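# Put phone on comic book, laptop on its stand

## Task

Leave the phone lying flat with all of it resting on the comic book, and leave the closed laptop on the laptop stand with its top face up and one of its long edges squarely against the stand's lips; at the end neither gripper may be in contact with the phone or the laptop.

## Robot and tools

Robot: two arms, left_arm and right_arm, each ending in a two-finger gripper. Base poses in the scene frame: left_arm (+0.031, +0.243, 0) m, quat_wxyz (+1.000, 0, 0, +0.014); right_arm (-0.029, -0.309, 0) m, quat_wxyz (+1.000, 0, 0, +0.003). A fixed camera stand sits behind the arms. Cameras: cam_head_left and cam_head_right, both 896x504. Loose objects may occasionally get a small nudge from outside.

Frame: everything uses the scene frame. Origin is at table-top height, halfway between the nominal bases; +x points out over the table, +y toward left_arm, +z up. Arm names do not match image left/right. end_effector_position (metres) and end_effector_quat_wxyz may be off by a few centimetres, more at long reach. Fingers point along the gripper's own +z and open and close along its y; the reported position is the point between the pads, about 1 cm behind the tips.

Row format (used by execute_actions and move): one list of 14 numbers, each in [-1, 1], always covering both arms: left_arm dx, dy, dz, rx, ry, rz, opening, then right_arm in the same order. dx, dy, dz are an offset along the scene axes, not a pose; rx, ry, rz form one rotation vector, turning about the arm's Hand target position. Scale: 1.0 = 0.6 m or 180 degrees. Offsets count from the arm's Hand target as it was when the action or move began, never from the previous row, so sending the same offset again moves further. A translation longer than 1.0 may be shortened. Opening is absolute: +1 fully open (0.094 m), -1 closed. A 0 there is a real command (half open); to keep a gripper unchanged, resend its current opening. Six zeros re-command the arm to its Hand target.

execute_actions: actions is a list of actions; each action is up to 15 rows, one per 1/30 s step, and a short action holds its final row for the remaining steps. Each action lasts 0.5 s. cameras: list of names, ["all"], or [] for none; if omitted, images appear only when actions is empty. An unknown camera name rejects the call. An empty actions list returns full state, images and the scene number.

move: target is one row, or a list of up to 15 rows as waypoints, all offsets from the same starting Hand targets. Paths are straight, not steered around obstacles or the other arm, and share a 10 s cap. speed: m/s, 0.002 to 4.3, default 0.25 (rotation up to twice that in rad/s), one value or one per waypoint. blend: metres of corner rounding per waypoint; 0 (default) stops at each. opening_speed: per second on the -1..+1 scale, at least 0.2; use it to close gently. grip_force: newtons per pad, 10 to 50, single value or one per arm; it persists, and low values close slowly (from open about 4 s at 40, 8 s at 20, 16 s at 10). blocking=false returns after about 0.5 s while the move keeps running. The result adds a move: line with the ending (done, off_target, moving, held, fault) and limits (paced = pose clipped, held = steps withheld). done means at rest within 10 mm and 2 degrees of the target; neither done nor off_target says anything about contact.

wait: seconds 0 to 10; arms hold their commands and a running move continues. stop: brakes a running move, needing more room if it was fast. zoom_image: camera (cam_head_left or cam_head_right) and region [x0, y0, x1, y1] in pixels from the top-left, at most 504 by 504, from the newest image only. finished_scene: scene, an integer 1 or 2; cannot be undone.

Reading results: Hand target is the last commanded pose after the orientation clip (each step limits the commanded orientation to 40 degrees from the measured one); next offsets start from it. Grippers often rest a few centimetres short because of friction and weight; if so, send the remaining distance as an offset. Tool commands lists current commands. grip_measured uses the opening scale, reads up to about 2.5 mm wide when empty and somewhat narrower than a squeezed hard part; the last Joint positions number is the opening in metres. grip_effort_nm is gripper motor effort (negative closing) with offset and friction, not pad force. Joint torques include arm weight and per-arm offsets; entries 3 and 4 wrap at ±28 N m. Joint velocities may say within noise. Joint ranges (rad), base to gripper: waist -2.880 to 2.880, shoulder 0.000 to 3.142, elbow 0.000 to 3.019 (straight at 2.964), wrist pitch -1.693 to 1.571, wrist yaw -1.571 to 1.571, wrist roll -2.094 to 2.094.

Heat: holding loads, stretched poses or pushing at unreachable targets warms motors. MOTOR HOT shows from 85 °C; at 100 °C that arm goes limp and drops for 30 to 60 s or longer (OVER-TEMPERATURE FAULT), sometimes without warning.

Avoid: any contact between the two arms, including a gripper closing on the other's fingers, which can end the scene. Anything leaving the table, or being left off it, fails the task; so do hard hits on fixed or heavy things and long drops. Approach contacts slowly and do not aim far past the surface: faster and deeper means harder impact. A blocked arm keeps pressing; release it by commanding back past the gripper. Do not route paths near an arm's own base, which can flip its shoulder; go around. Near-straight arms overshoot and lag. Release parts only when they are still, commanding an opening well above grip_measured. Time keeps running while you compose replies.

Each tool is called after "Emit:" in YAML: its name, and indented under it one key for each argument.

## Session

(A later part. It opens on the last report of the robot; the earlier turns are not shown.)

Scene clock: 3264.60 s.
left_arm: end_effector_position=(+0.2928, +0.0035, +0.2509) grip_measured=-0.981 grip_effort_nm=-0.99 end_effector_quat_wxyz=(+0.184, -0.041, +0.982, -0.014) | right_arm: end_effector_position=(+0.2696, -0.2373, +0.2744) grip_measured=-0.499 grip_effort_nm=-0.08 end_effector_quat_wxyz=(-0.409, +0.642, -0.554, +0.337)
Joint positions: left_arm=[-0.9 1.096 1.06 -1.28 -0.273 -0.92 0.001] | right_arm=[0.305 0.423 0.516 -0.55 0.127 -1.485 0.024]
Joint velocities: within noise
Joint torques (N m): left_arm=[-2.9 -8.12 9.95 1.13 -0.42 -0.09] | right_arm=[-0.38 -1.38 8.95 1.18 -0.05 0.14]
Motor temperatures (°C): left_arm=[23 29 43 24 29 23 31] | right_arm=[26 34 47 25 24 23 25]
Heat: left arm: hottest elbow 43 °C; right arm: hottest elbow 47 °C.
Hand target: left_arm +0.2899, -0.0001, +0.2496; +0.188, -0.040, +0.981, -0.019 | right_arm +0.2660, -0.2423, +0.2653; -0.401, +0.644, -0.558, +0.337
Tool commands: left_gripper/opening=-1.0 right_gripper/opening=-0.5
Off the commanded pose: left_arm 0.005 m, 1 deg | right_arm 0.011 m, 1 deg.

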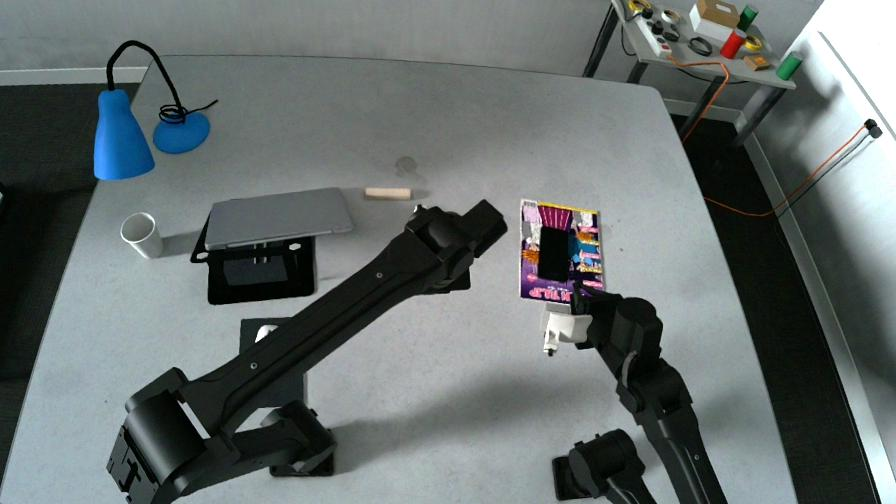

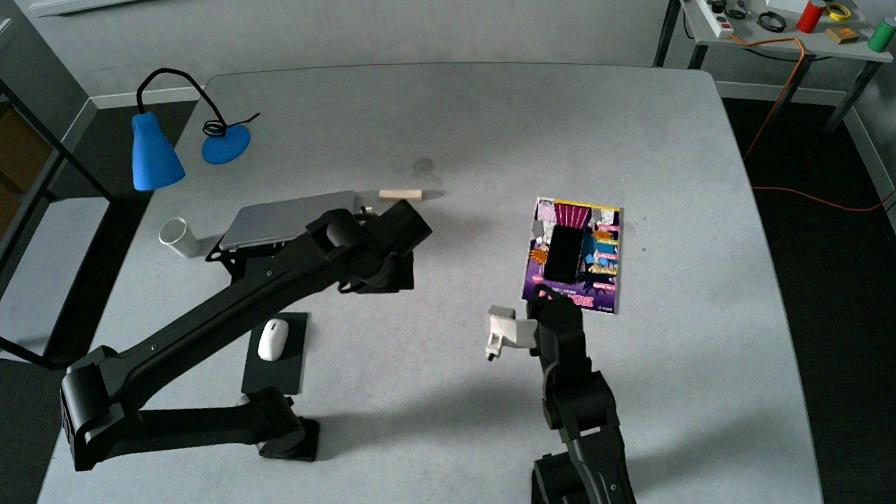

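Emit:
zoom_image:
  camera: "cam_head_left"
  region: [180, 170, 370, 320]

Emit:
zoom_image:
  camera: "cam_head_right"
  region: [190, 170, 380, 320]

Scaled by 2.653.

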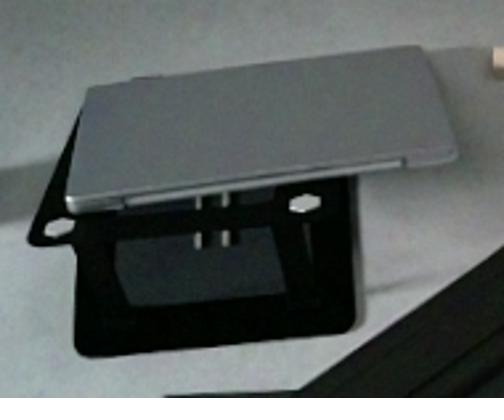

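Scaled by 2.653.

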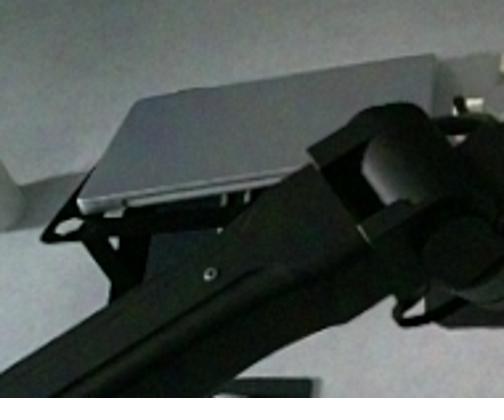

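Emit:
zoom_image:
  camera: "cam_head_left"
  region: [186, 190, 266, 270]

Emit:
zoom_image:
  camera: "cam_head_left"
  region: [266, 180, 366, 280]

Emit:
zoom_image:
  camera: "cam_head_right"
  region: [200, 185, 300, 285]

Scaled by 6.300.

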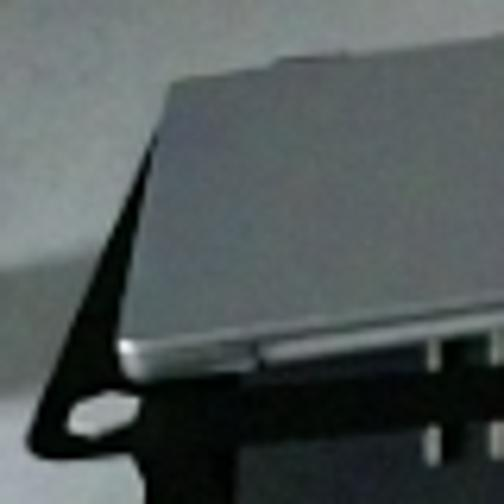

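Scaled by 5.040.

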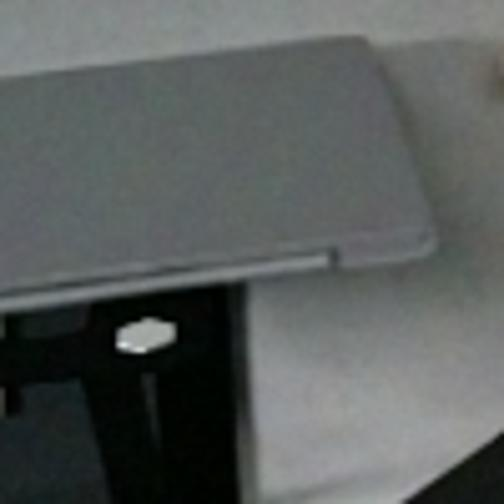

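Scaled by 5.040.

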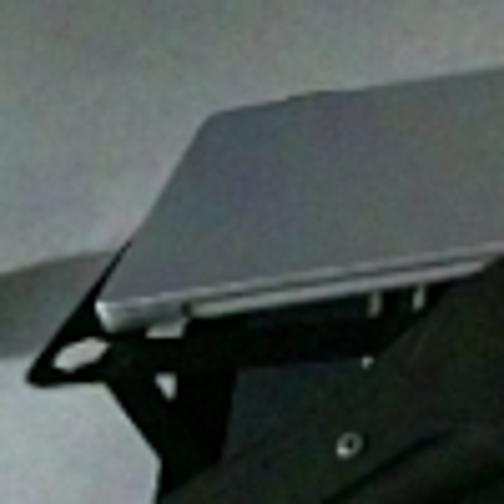

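Emit:
move:
  target: [0.2335, 0.925, 0.03, 0.0, 0.121, 0.0, -1.0, 0.3233, 0.5038, -0.0755, 0.0, 0.0, 0.1667, -1.0]
  speed: 0.3
  cameras: ["all"]

Scene clock: 3532.40 s.
left_arm: end_effector_position=(+0.4180, +0.5426, +0.2458) grip_measured=-0.981 grip_effort_nm=-0.99 end_effector_quat_wxyz=(-0.021, -0.046, +0.998, -0.025) | right_arm: end_effector_position=(+0.4443, +0.0396, +0.1998) grip_measured=-0.991 grip_effort_nm=-0.49 end_effector_quat_wxyz=(-0.455, +0.773, -0.386, +0.214)
Joint positions: left_arm=[0.637 1.662 1.64 -1.613 0.017 0.574 0.001] | right_arm=[0.62 1.446 0.919 0.011 -0.037 -1.569 0]
Joint torques (N m): left_arm=[-1.26 -15.62 16.44 -0.23 0.05 0.15] | right_arm=[1.32 -12.57 13.24 2.06 -0.1 0.13]
Heat: left arm: hottest elbow 44 °C; right arm: hottest elbow 48 °C.
Hand target: left_arm +0.4298, +0.5550, +0.2674; -0.001, -0.043, +0.999, -0.011 | right_arm +0.4602, +0.0598, +0.2202; -0.474, +0.766, -0.372, +0.222
Off the commanded pose: left_arm 0.028 m, 3 deg | right_arm 0.033 m, 3 deg.
move: off_target (left_arm, right_arm)

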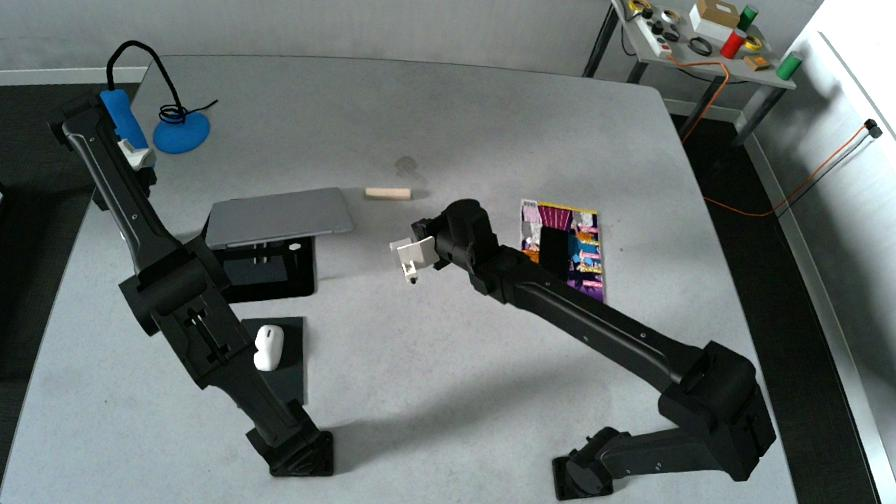

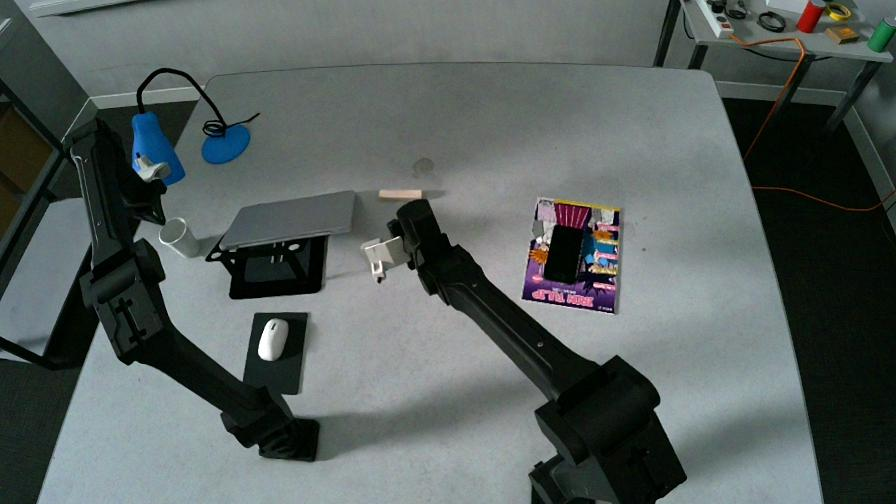

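Emit:
move:
  target: [0.0, -0.012, -0.2173, 0.0, 0.0, 0.0, -1.0, 0.0767, 0.08, -0.125, 0.0, 0.0, 0.0, -1.0]
  speed: 0.15
  cameras: ["all"]

Scene clock: 3543.43 s.
left_arm: end_effector_position=(+0.4272, +0.5498, +0.1405) grip_measured=-0.981 grip_effort_nm=-0.99 end_effector_quat_wxyz=(-0.002, -0.045, +0.999, -0.012) | right_arm: end_effector_position=(+0.4915, +0.0872, +0.1311) grip_measured=-0.991 grip_effort_nm=-0.49 end_effector_quat_wxyz=(-0.456, +0.775, -0.381, +0.216)
Joint positions: left_arm=[0.637 1.704 1.417 -1.301 0.017 0.575 0.001] | right_arm=[0.641 1.714 1.026 0.173 -0.023 -1.569 0]
Joint torques (N m): left_arm=[-2.02 -17.14 9.01 0.43 0 -0.01] | right_arm=[1.38 -16.67 12.03 2.14 0.04 0.24]
Motor temperatures (°C): left_arm=[22 27 45 24 27 23 31] | right_arm=[26 34 52 25 24 23 25]
Heat: left arm: hottest elbow 45 °C; right arm: hottest elbow 52 °C.
Hand target: left_arm +0.4298, +0.5478, +0.1369; -0.001, -0.043, +0.999, -0.011 | right_arm +0.5061, +0.1078, +0.1451; -0.474, +0.766, -0.372, +0.222
Off the commanded pose: left_arm 0.005 m, 0 deg | right_arm 0.029 m, 3 deg.
move: off_target (right_arm)

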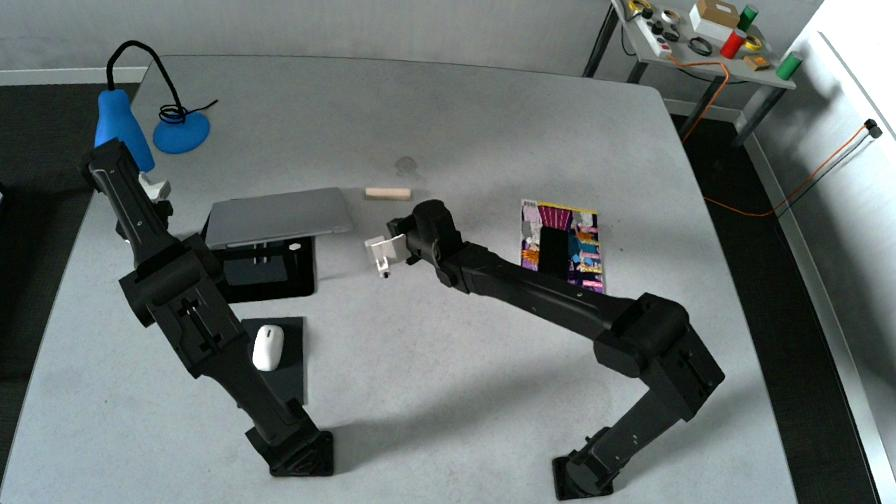

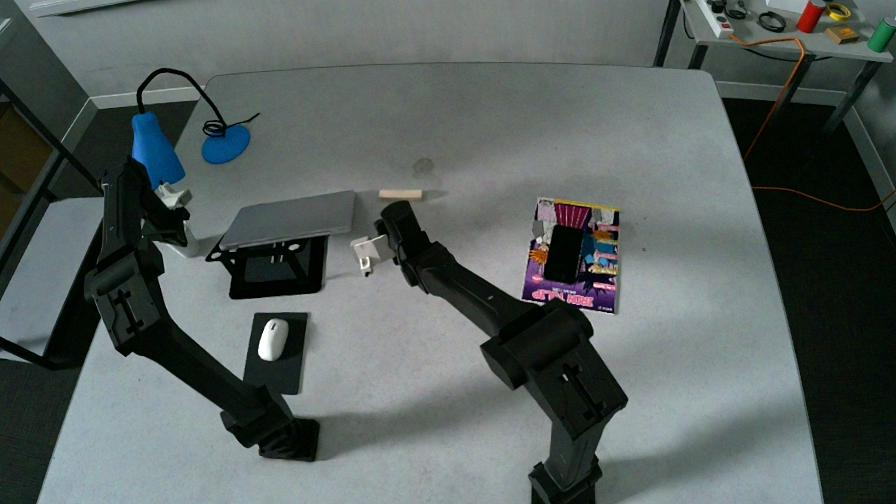

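Emit:
zoom_image:
  camera: "cam_head_right"
  region: [110, 150, 270, 290]

Emit:
zoom_image:
  camera: "cam_head_left"
  region: [300, 170, 460, 310]

Scaled by 3.150.

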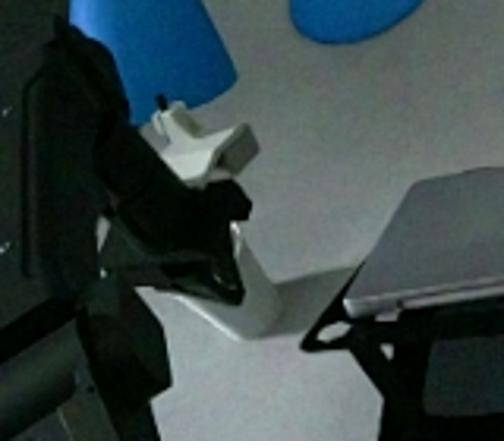

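Scaled by 3.150.

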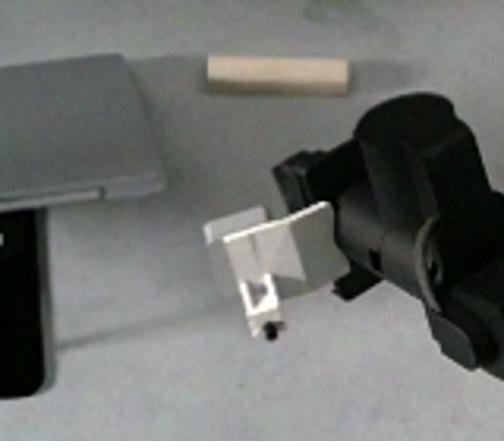

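Emit:
move:
  target:
    - [-0.02, -0.045, -0.034, 0.0, 0.0, 0.0, -1.0, -0.02, -0.083, 0.033, 0.346, 0.28, -0.225, -1.0]
    - [-0.02, -0.045, -0.034, 0.0, 0.0, 0.0, -1.0, 0.01, 0.02, -0.01, 0.346, 0.28, -0.225, -1.0]
  speed: 0.3
  blend: [0.02, 0]
  cameras: ["all"]

Emit:
zoom_image:
  camera: "cam_head_left"
  region: [300, 170, 460, 310]

Emit:
zoom_image:
  camera: "cam_head_right"
  region: [110, 150, 270, 290]

Scene clock: 3568.37 s.
left_arm: end_effector_position=(+0.4140, +0.5265, +0.1067) grip_measured=-0.981 grip_effort_nm=-0.99 end_effector_quat_wxyz=(-0.014, -0.045, +0.999, -0.020) | right_arm: end_effector_position=(+0.4953, +0.1042, +0.1226) grip_measured=-0.991 grip_effort_nm=-0.49 end_effector_quat_wxyz=(+0.475, -0.287, +0.815, +0.169)
Joint positions: left_arm=[0.616 1.69 1.303 -1.229 0.017 0.555 0.001] | right_arm=[0.66 1.757 1.06 0.183 -0.013 -0.004 0]
Joint torques (N m): left_arm=[-2.14 -18.67 8.53 0.8 0.04 -0.08] | right_arm=[0.73 -18.26 12.08 2.06 0.09 0.2]
Heat: left arm: hottest elbow 43 °C; right arm: hottest elbow 53 °C.
Hand target: left_arm +0.4180, +0.5207, +0.1166; -0.001, -0.043, +0.999, -0.011 | right_arm +0.5122, +0.1197, +0.1391; +0.493, -0.280, +0.804, +0.177
Off the commanded pose: left_arm 0.012 m, 2 deg | right_arm 0.028 m, 3 deg.
move: off_target (left_arm, right_arm)

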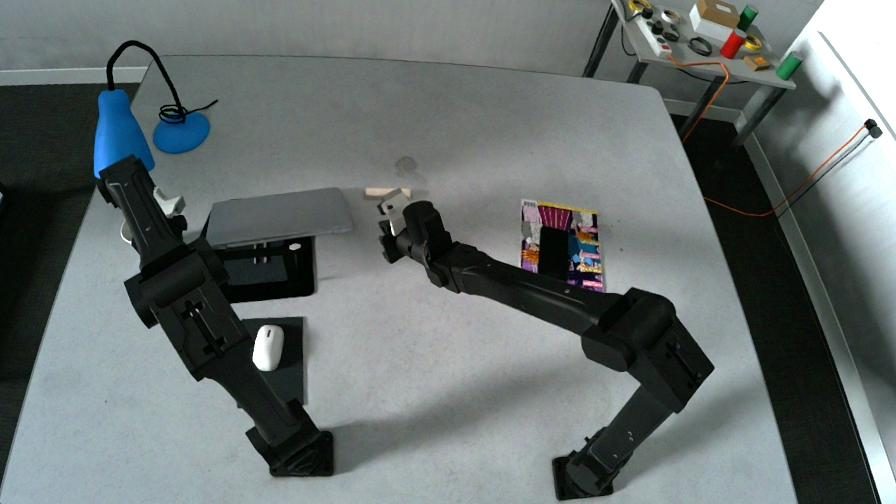

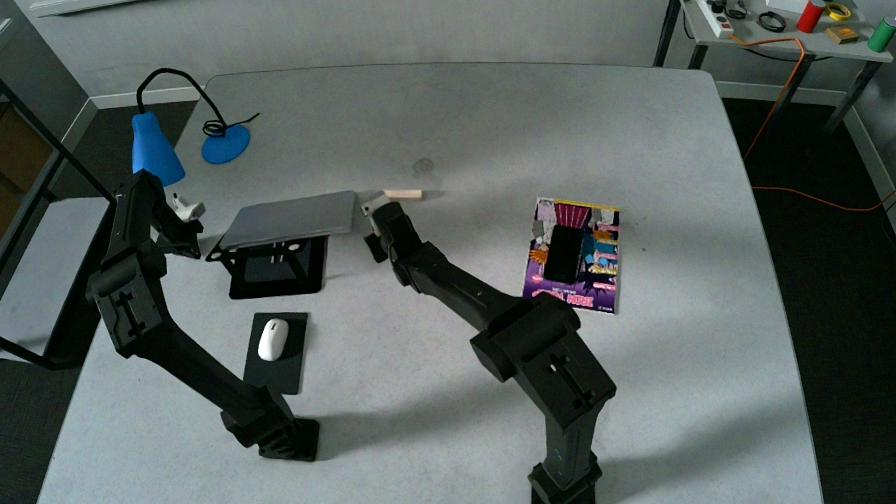

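Scaled by 3.150.

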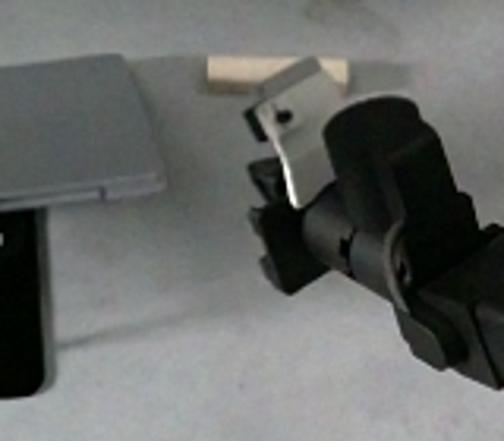

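Scaled by 3.150.

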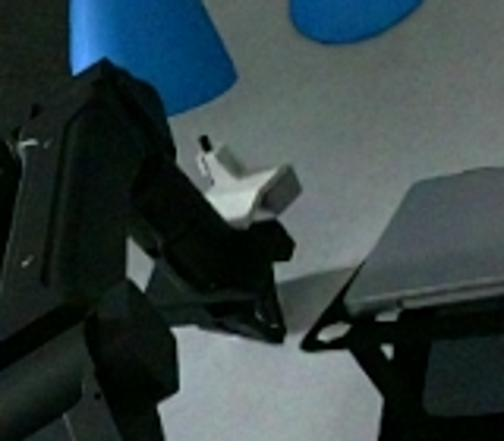

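Emit:
zoom_image:
  camera: "cam_head_left"
  region: [340, 180, 420, 270]

Emit:
zoom_image:
  camera: "cam_head_right"
  region: [330, 170, 430, 270]

Scaled by 5.600.

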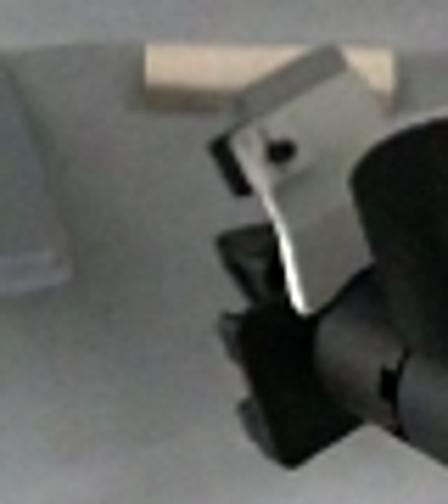

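Scaled by 5.040.

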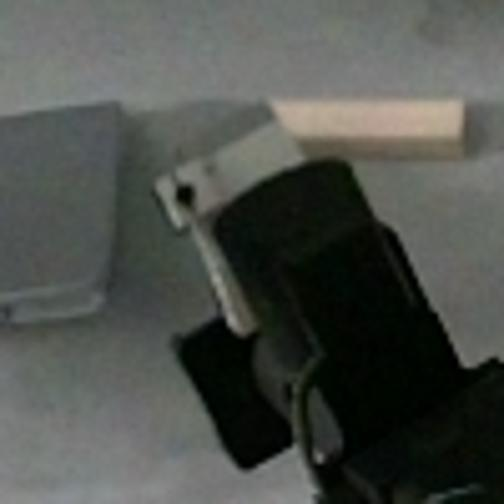

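Emit:
move:
  target: [0.0, 0.0, 0.0, 0.0, 0.0, 0.0, -1.0, -0.003, 0.035, 0.0, 0.0, 0.0, 0.0, -1.0]
  speed: 0.1
  cameras: ["all"]

Emit:
zoom_image:
  camera: "cam_head_left"
  region: [320, 180, 420, 270]

Scene clock: 3584.70 s.
left_arm: end_effector_position=(+0.4140, +0.5265, +0.1067) grip_measured=-0.981 grip_effort_nm=-0.99 end_effector_quat_wxyz=(-0.014, -0.045, +0.999, -0.020) | right_arm: end_effector_position=(+0.4976, +0.1221, +0.1315) grip_measured=-0.991 grip_effort_nm=-0.49 end_effector_quat_wxyz=(+0.484, -0.282, +0.810, +0.170)
Joint positions: left_arm=[0.616 1.69 1.303 -1.229 0.017 0.555 0.001] | right_arm=[0.686 1.772 1.096 0.183 0.016 0.011 0]
Joint torques (N m): left_arm=[-3.37 -18.43 8.4 0.68 -0.01 -0.04] | right_arm=[1.26 -17.44 12.21 1.68 0.1 0.24]
Heat: left arm: hottest elbow 42 °C; right arm: hottest elbow 53 °C.
Hand target: left_arm +0.4180, +0.5207, +0.1166; -0.001, -0.043, +0.999, -0.011 | right_arm +0.5102, +0.1408, +0.1390; +0.493, -0.280, +0.804, +0.177
Off the commanded pose: left_arm 0.012 m, 2 deg | right_arm 0.024 m, 2 deg.
move: off_target (left_arm, right_arm)

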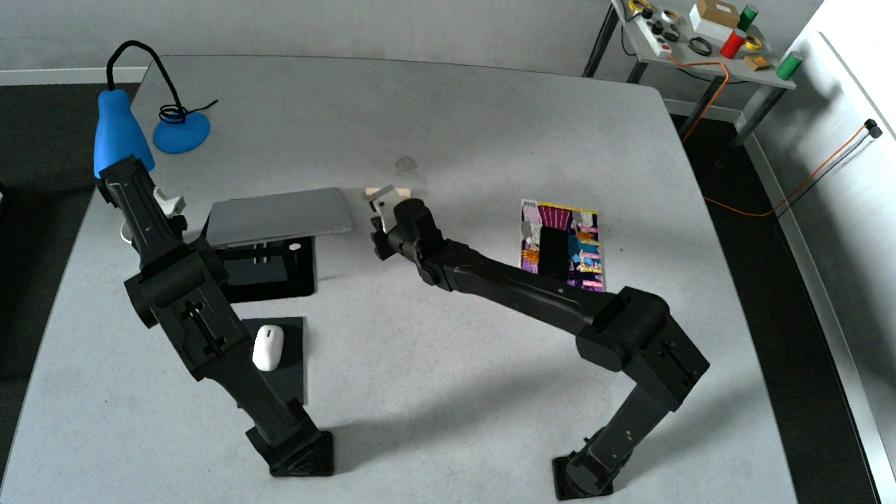

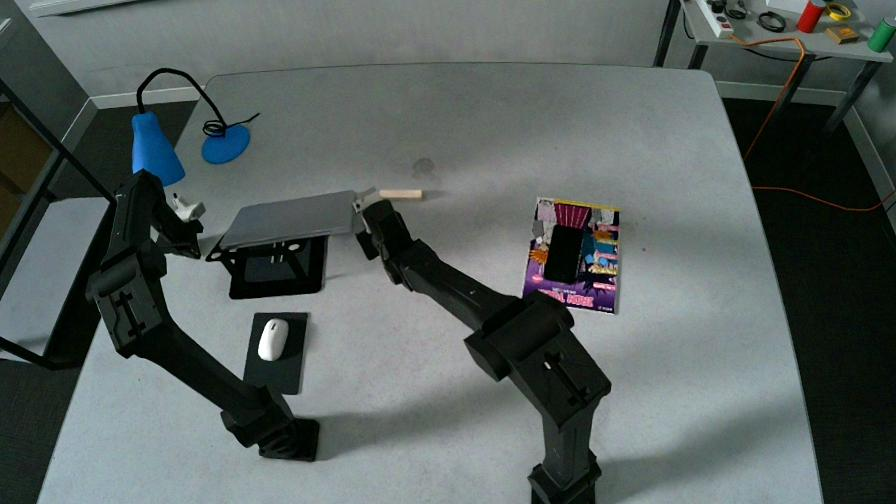

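Scaled by 5.040.

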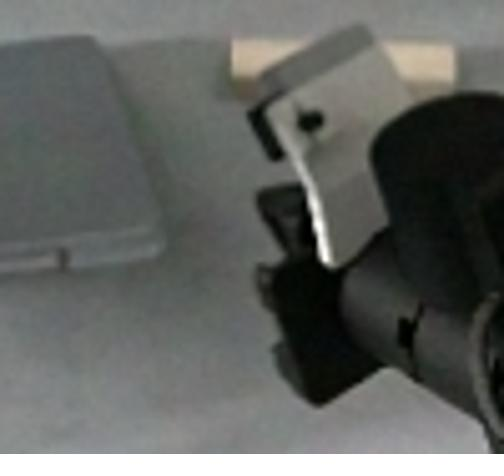

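Emit:
move:
  target: [0.0, 0.0, 0.0, 0.0, 0.0, 0.0, -1.0, -0.003, 0.035, -0.012, 0.0, 0.0, 0.0, -1.0]
  speed: 0.1
  cameras: ["all"]

Emit:
zoom_image:
  camera: "cam_head_left"
  region: [320, 180, 420, 270]

Scene clock: 3594.47 s.
left_arm: end_effector_position=(+0.4140, +0.5265, +0.1067) grip_measured=-0.981 grip_effort_nm=-0.99 end_effector_quat_wxyz=(-0.014, -0.045, +0.999, -0.020) | right_arm: end_effector_position=(+0.4962, +0.1422, +0.1246) grip_measured=-0.991 grip_effort_nm=-0.49 end_effector_quat_wxyz=(+0.483, -0.283, +0.811, +0.169)
Joint positions: left_arm=[0.616 1.69 1.303 -1.229 0.017 0.555 0.001] | right_arm=[0.717 1.809 1.13 0.183 0.043 0.025 0]
Joint torques (N m): left_arm=[-1.79 -18.67 8.49 0.61 -0.01 -0.06] | right_arm=[1.2 -18.14 12.25 1.73 0.11 0.21]
Heat: left arm: hottest elbow 42 °C; right arm: hottest elbow 54 °C.
Hand target: left_arm +0.4180, +0.5207, +0.1166; -0.001, -0.043, +0.999, -0.011 | right_arm +0.5085, +0.1617, +0.1319; +0.493, -0.280, +0.804, +0.177
Off the commanded pose: left_arm 0.012 m, 2 deg | right_arm 0.024 m, 2 deg.
move: off_target (left_arm, right_arm)

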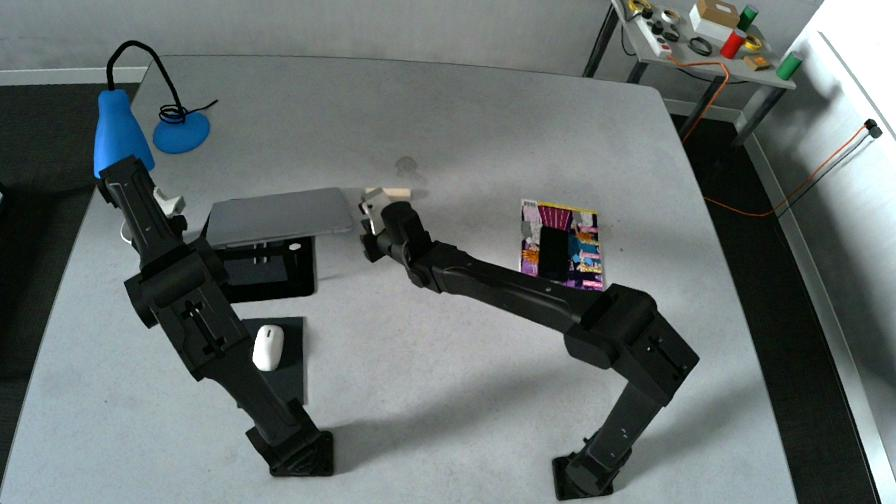

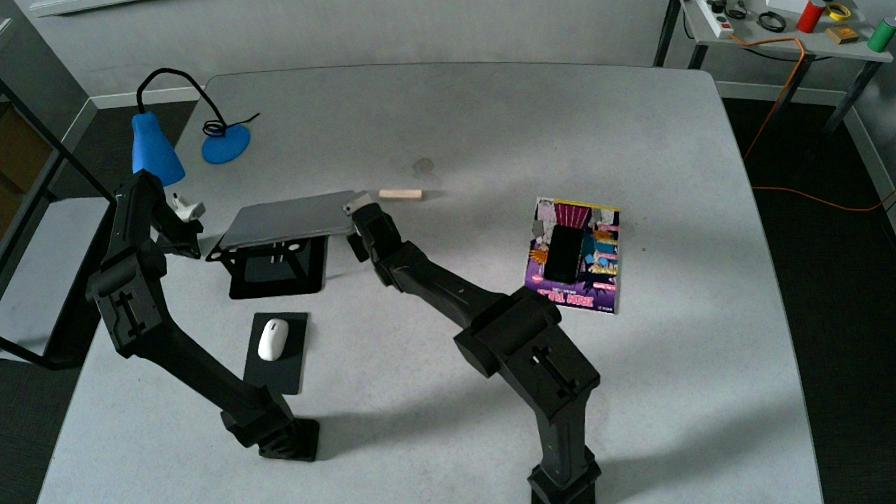

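Scaled by 5.040.

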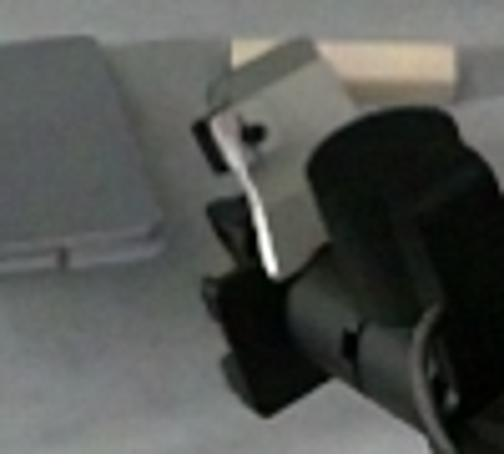

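Emit:
move:
  target: [0.02, -0.037, 0.013, 0.0, 0.0, 0.0, -1.0, 0.0, 0.025, 0.0, 0.0, 0.0, 0.0, -1.0]
  speed: 0.08
  cameras: ["all"]

Emit:
zoom_image:
  camera: "cam_head_left"
  region: [320, 180, 420, 270]

Emit:
zoom_image:
  camera: "cam_head_right"
  region: [150, 180, 270, 290]

Scene clock: 3605.63 s.
left_arm: end_effector_position=(+0.4296, +0.5047, +0.1138) grip_measured=-0.981 grip_effort_nm=-0.99 end_effector_quat_wxyz=(-0.008, -0.043, +0.999, -0.015) | right_arm: end_effector_position=(+0.4978, +0.1578, +0.1279) grip_measured=-0.991 grip_effort_nm=-0.49 end_effector_quat_wxyz=(+0.489, -0.282, +0.808, +0.171)
Joint positions: left_arm=[0.56 1.674 1.303 -1.229 0.017 0.503 0.001] | right_arm=[0.736 1.829 1.163 0.183 0.061 0.034 0]
Joint torques (N m): left_arm=[-2.55 -18.02 8.88 -0.03 0.07 -0.11] | right_arm=[1.32 -18.26 12.4 1.33 0.11 0.21]
Motor temperatures (°C): left_arm=[22 29 42 24 27 23 31] | right_arm=[26 37 55 25 24 23 25]
Heat: left arm: hottest elbow 42 °C; right arm: hottest elbow 55 °C.
Hand target: left_arm +0.4299, +0.4986, +0.1244; -0.001, -0.043, +0.999, -0.011 | right_arm +0.5084, +0.1769, +0.1317; +0.493, -0.281, +0.804, +0.177
Off the commanded pose: left_arm 0.012 m, 1 deg | right_arm 0.022 m, 1 deg.
move: off_target (left_arm, right_arm)

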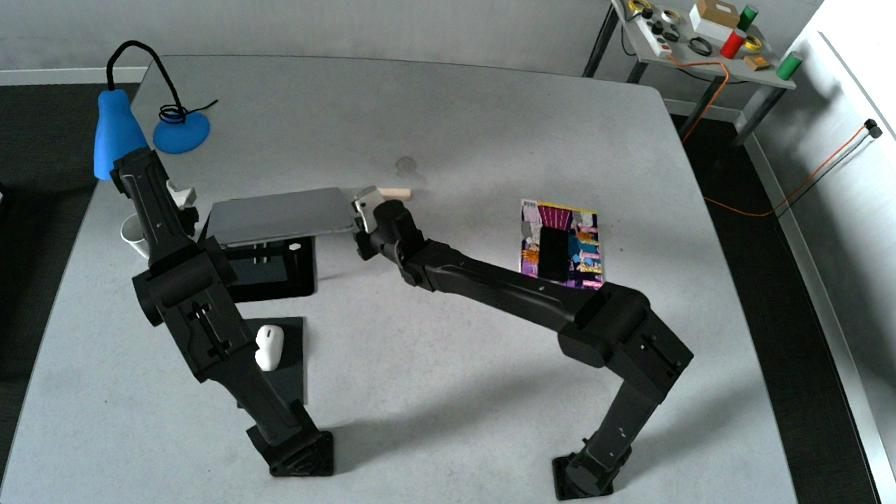

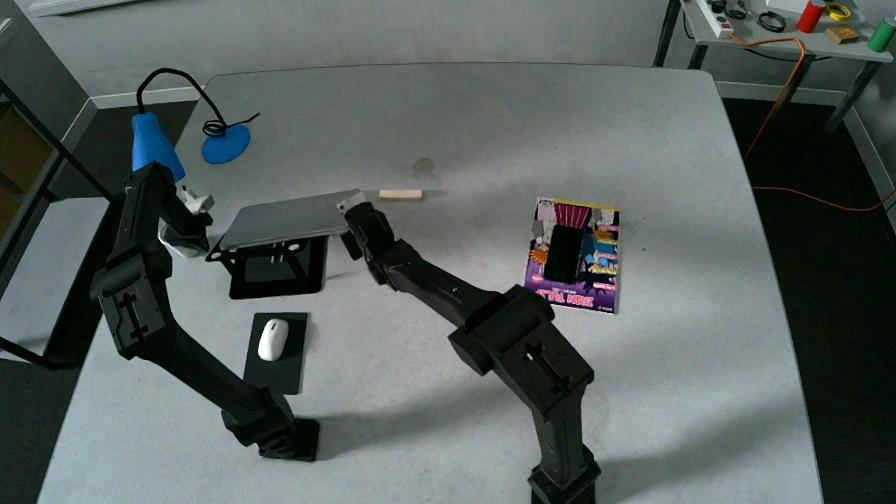

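Scaled by 5.040.

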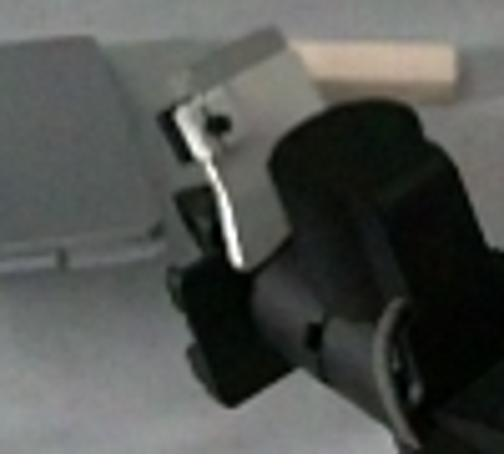

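Scaled by 4.200.

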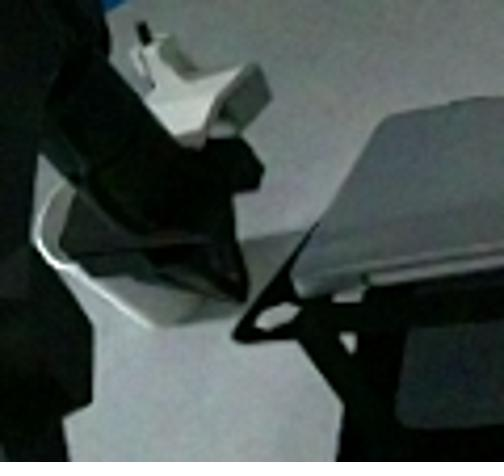

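Emit:
move:
  target: [0.0, -0.02, 0.0, 0.0, 0.0, 0.0, -1.0, 0.0, 0.02, -0.005, 0.0, 0.0, 0.0, -1.0]
  speed: 0.06
  cameras: ["all"]

Emit:
zoom_image:
  camera: "cam_head_left"
  region: [190, 170, 390, 320]

Emit:
zoom_image:
  camera: "cam_head_right"
  region: [150, 170, 380, 310]

Scene clock: 3610.47 s.
left_arm: end_effector_position=(+0.4296, +0.4937, +0.1149) grip_measured=-0.981 grip_effort_nm=-0.99 end_effector_quat_wxyz=(-0.009, -0.044, +0.999, -0.015) | right_arm: end_effector_position=(+0.5001, +0.1664, +0.1263) grip_measured=-0.991 grip_effort_nm=-0.49 end_effector_quat_wxyz=(+0.491, -0.279, +0.808, +0.169)
Joint positions: left_arm=[0.54 1.659 1.287 -1.229 0.017 0.481 0.001] | right_arm=[0.747 1.848 1.184 0.183 0.078 0.041 0]
Joint torques (N m): left_arm=[-2.78 -17.73 8.58 0.34 0.09 -0.11] | right_arm=[1.55 -18.14 12.64 1.24 0 0.2]
Motor temperatures (°C): left_arm=[22 29 42 24 27 23 31] | right_arm=[26 37 55 25 24 23 25]
Heat: left arm: hottest elbow 42 °C; right arm: hottest elbow 55 °C.
Hand target: left_arm +0.4299, +0.4865, +0.1244; -0.001, -0.043, +0.999, -0.011 | right_arm +0.5085, +0.1888, +0.1287; +0.493, -0.280, +0.804, +0.177
Off the commanded pose: left_arm 0.012 m, 1 deg | right_arm 0.024 m, 1 deg.
move: off_target (left_arm, right_arm)

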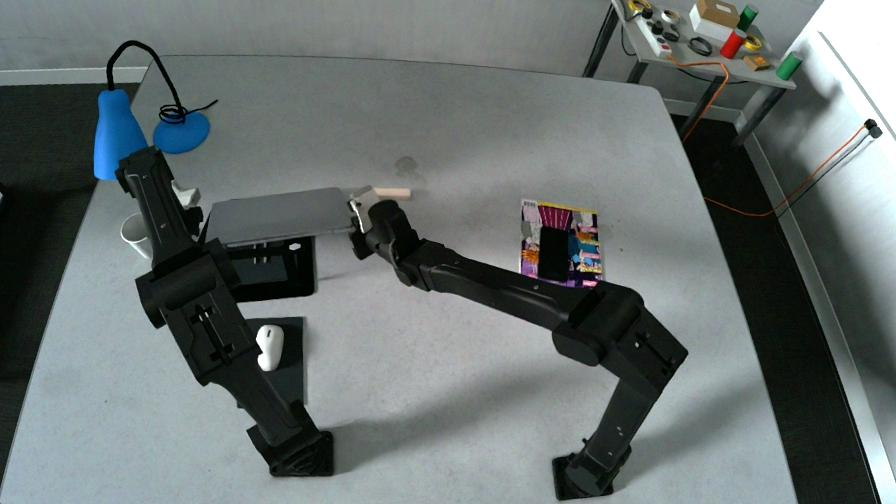

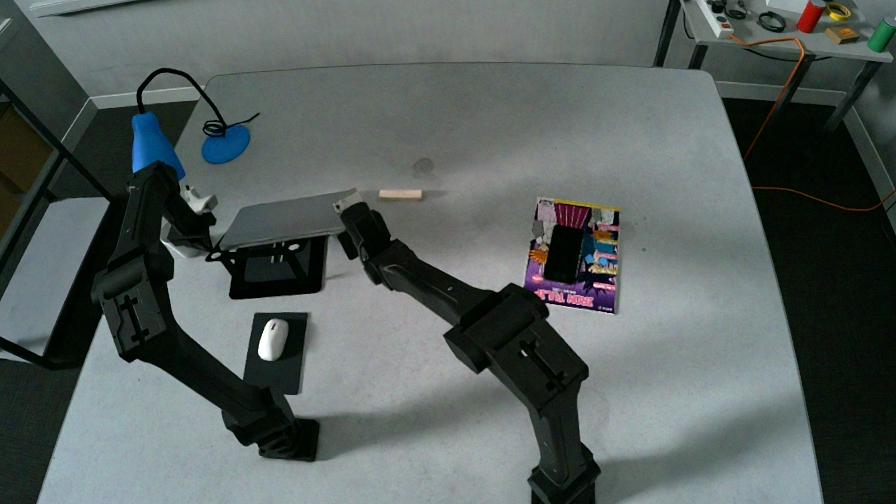

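Scaled by 2.520.

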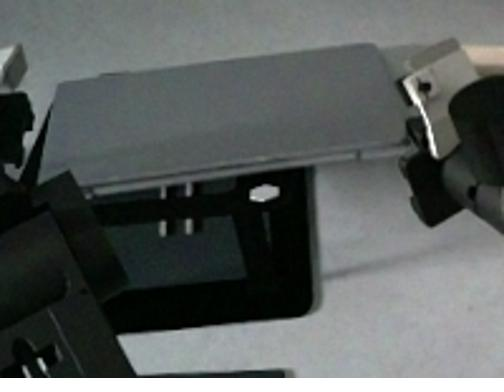

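Scaled by 2.191.

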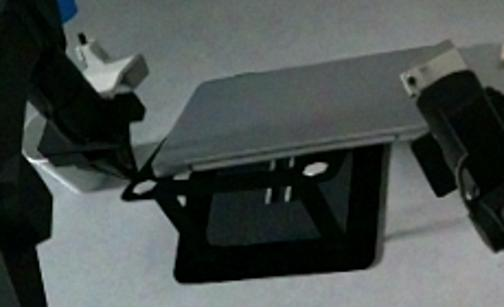

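Emit:
move:
  target: [0.0, -0.025, 0.0, 0.0, 0.0, 0.0, -1.0, 0.0, 0.02, 0.0, 0.0, 0.0, 0.0, -1.0]
  speed: 0.06
  cameras: ["all"]

Emit:
zoom_image:
  camera: "cam_head_left"
  region: [190, 170, 390, 320]

Emit:
zoom_image:
  camera: "cam_head_right"
  region: [150, 170, 380, 310]

Scene clock: 3615.80 s.
left_arm: end_effector_position=(+0.4264, +0.4869, +0.1166) grip_measured=-0.981 grip_effort_nm=-0.99 end_effector_quat_wxyz=(-0.009, -0.051, +0.999, -0.012) | right_arm: end_effector_position=(+0.5056, +0.1692, +0.1259) grip_measured=-0.991 grip_effort_nm=-0.49 end_effector_quat_wxyz=(+0.492, -0.273, +0.811, +0.163)
Joint positions: left_arm=[0.53 1.641 1.268 -1.226 0.012 0.457 0.001] | right_arm=[0.749 1.861 1.206 0.171 0.096 0.047 0]
Joint torques (N m): left_arm=[-4.07 -18.67 8.06 0.39 0.24 -0.08] | right_arm=[2.49 -18.55 12.9 1.31 -0.16 0.22]
Heat: left arm: hottest elbow 42 °C; right arm: hottest elbow 54 °C.
Hand target: left_arm +0.4299, +0.4715, +0.1244; -0.001, -0.043, +0.999, -0.011 | right_arm +0.5084, +0.2008, +0.1287; +0.493, -0.280, +0.804, +0.177
Off the commanded pose: left_arm 0.018 m, 1 deg | right_arm 0.032 m, 2 deg.
move: off_target (left_arm, right_arm)

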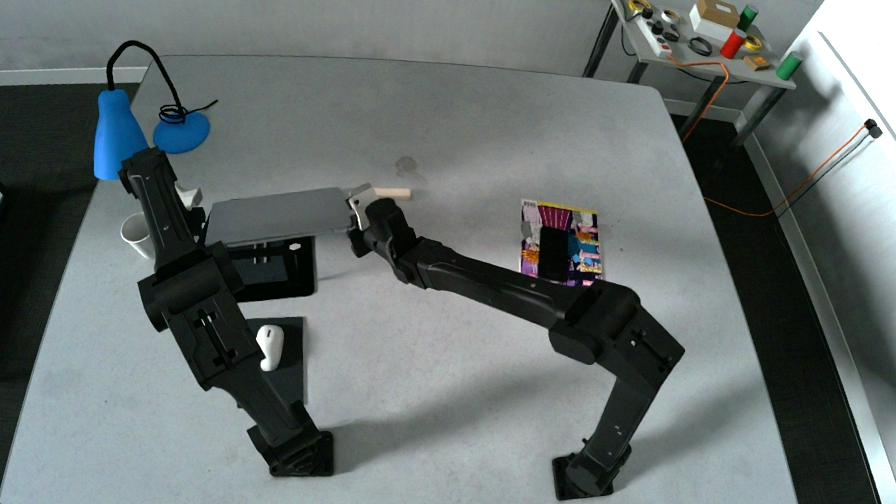

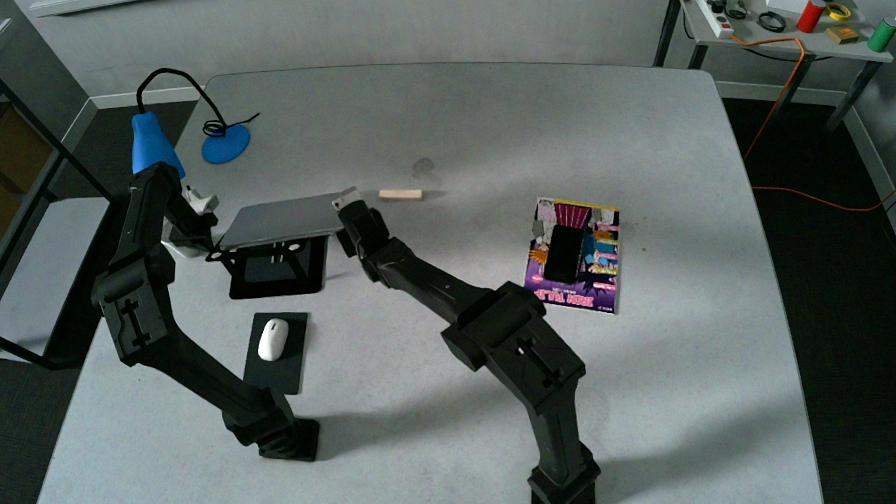

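Scaled by 2.520.

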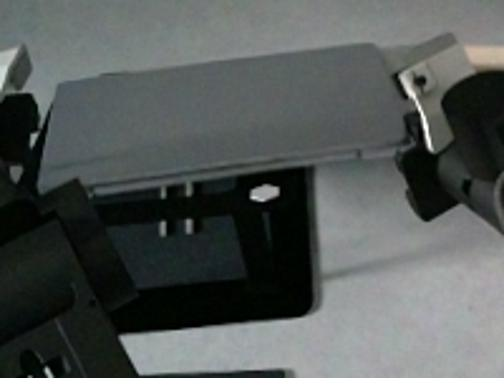

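Scaled by 2.191.

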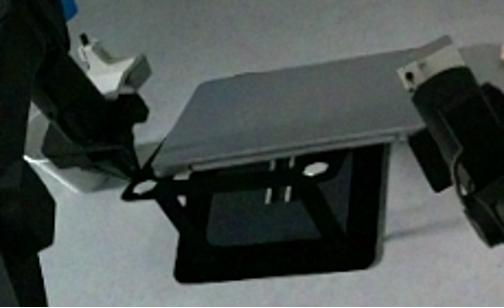

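Emit:
move:
  target: [0.0, -0.033, 0.0, 0.0, 0.0, 0.0, -1.0, 0.0, 0.025, 0.0, 0.0, 0.0, 0.0, -1.0]
  speed: 0.06
  cameras: ["all"]

Emit:
zoom_image:
  camera: "cam_head_left"
  region: [190, 170, 390, 320]

Emit:
zoom_image:
  camera: "cam_head_right"
  region: [150, 170, 380, 310]

Scene clock: 3620.93 s.
left_arm: end_effector_position=(+0.4252, +0.4853, +0.1196) grip_measured=-0.981 grip_effort_nm=-0.99 end_effector_quat_wxyz=(-0.002, -0.062, +0.998, +0.002) | right_arm: end_effector_position=(+0.5113, +0.1721, +0.1251) grip_measured=-0.991 grip_effort_nm=-0.49 end_effector_quat_wxyz=(+0.492, -0.266, +0.814, +0.155)
Joint positions: left_arm=[0.521 1.618 1.248 -1.203 -0.006 0.426 0.001] | right_arm=[0.752 1.876 1.231 0.155 0.121 0.054 0]
Joint torques (N m): left_arm=[-5.42 -17.03 7.24 -0.34 0.92 -0.17] | right_arm=[3.49 -18.55 13.46 1.2 -0.45 0.23]
Heat: left arm: hottest elbow 42 °C; right arm: hottest elbow 54 °C.
Hand target: left_arm +0.4299, +0.4517, +0.1244; -0.001, -0.043, +0.999, -0.011 | right_arm +0.5085, +0.2158, +0.1288; +0.493, -0.280, +0.804, +0.177
Off the commanded pose: left_arm 0.034 m, 3 deg | right_arm 0.044 m, 3 deg.
move: off_target (left_arm, right_arm)

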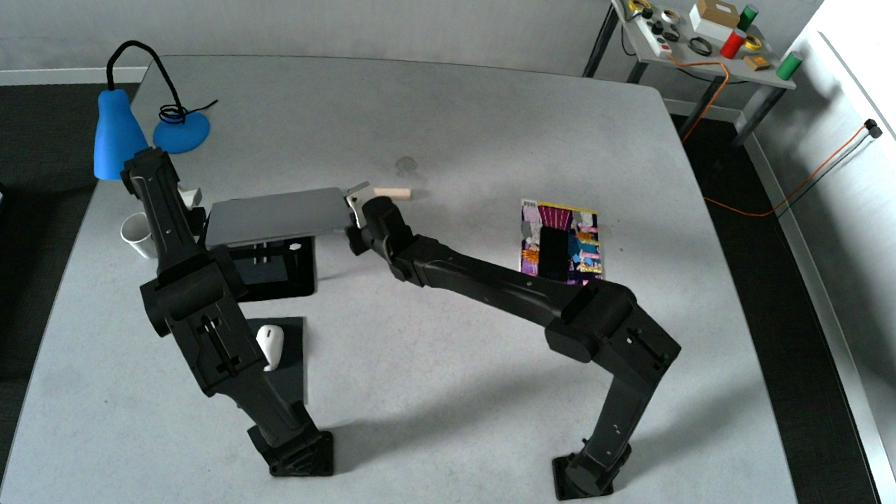

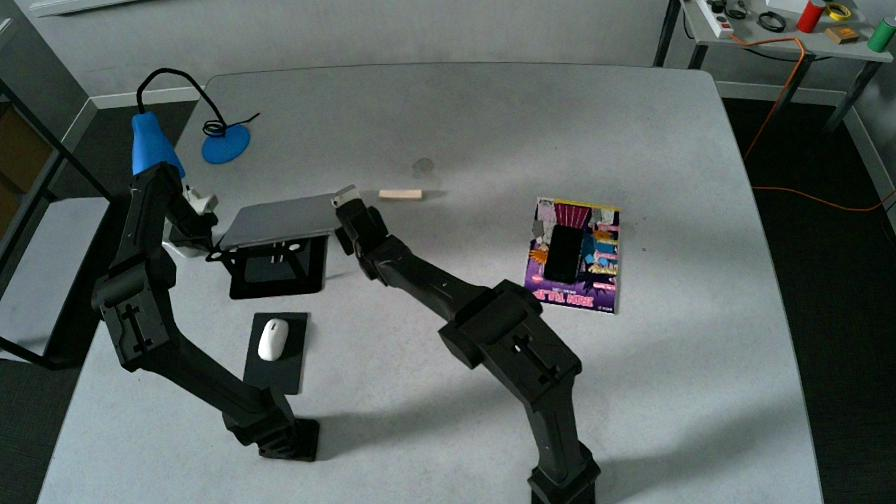

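Scaled by 2.520.

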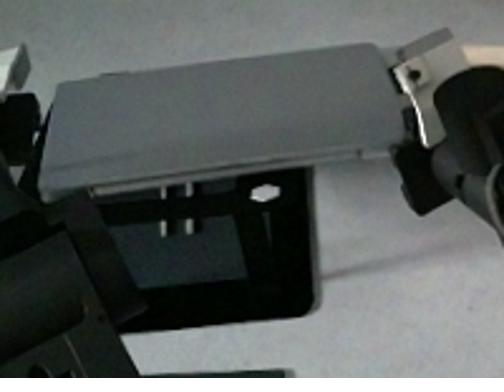

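Scaled by 2.191.

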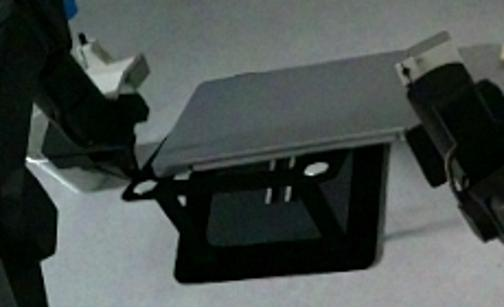

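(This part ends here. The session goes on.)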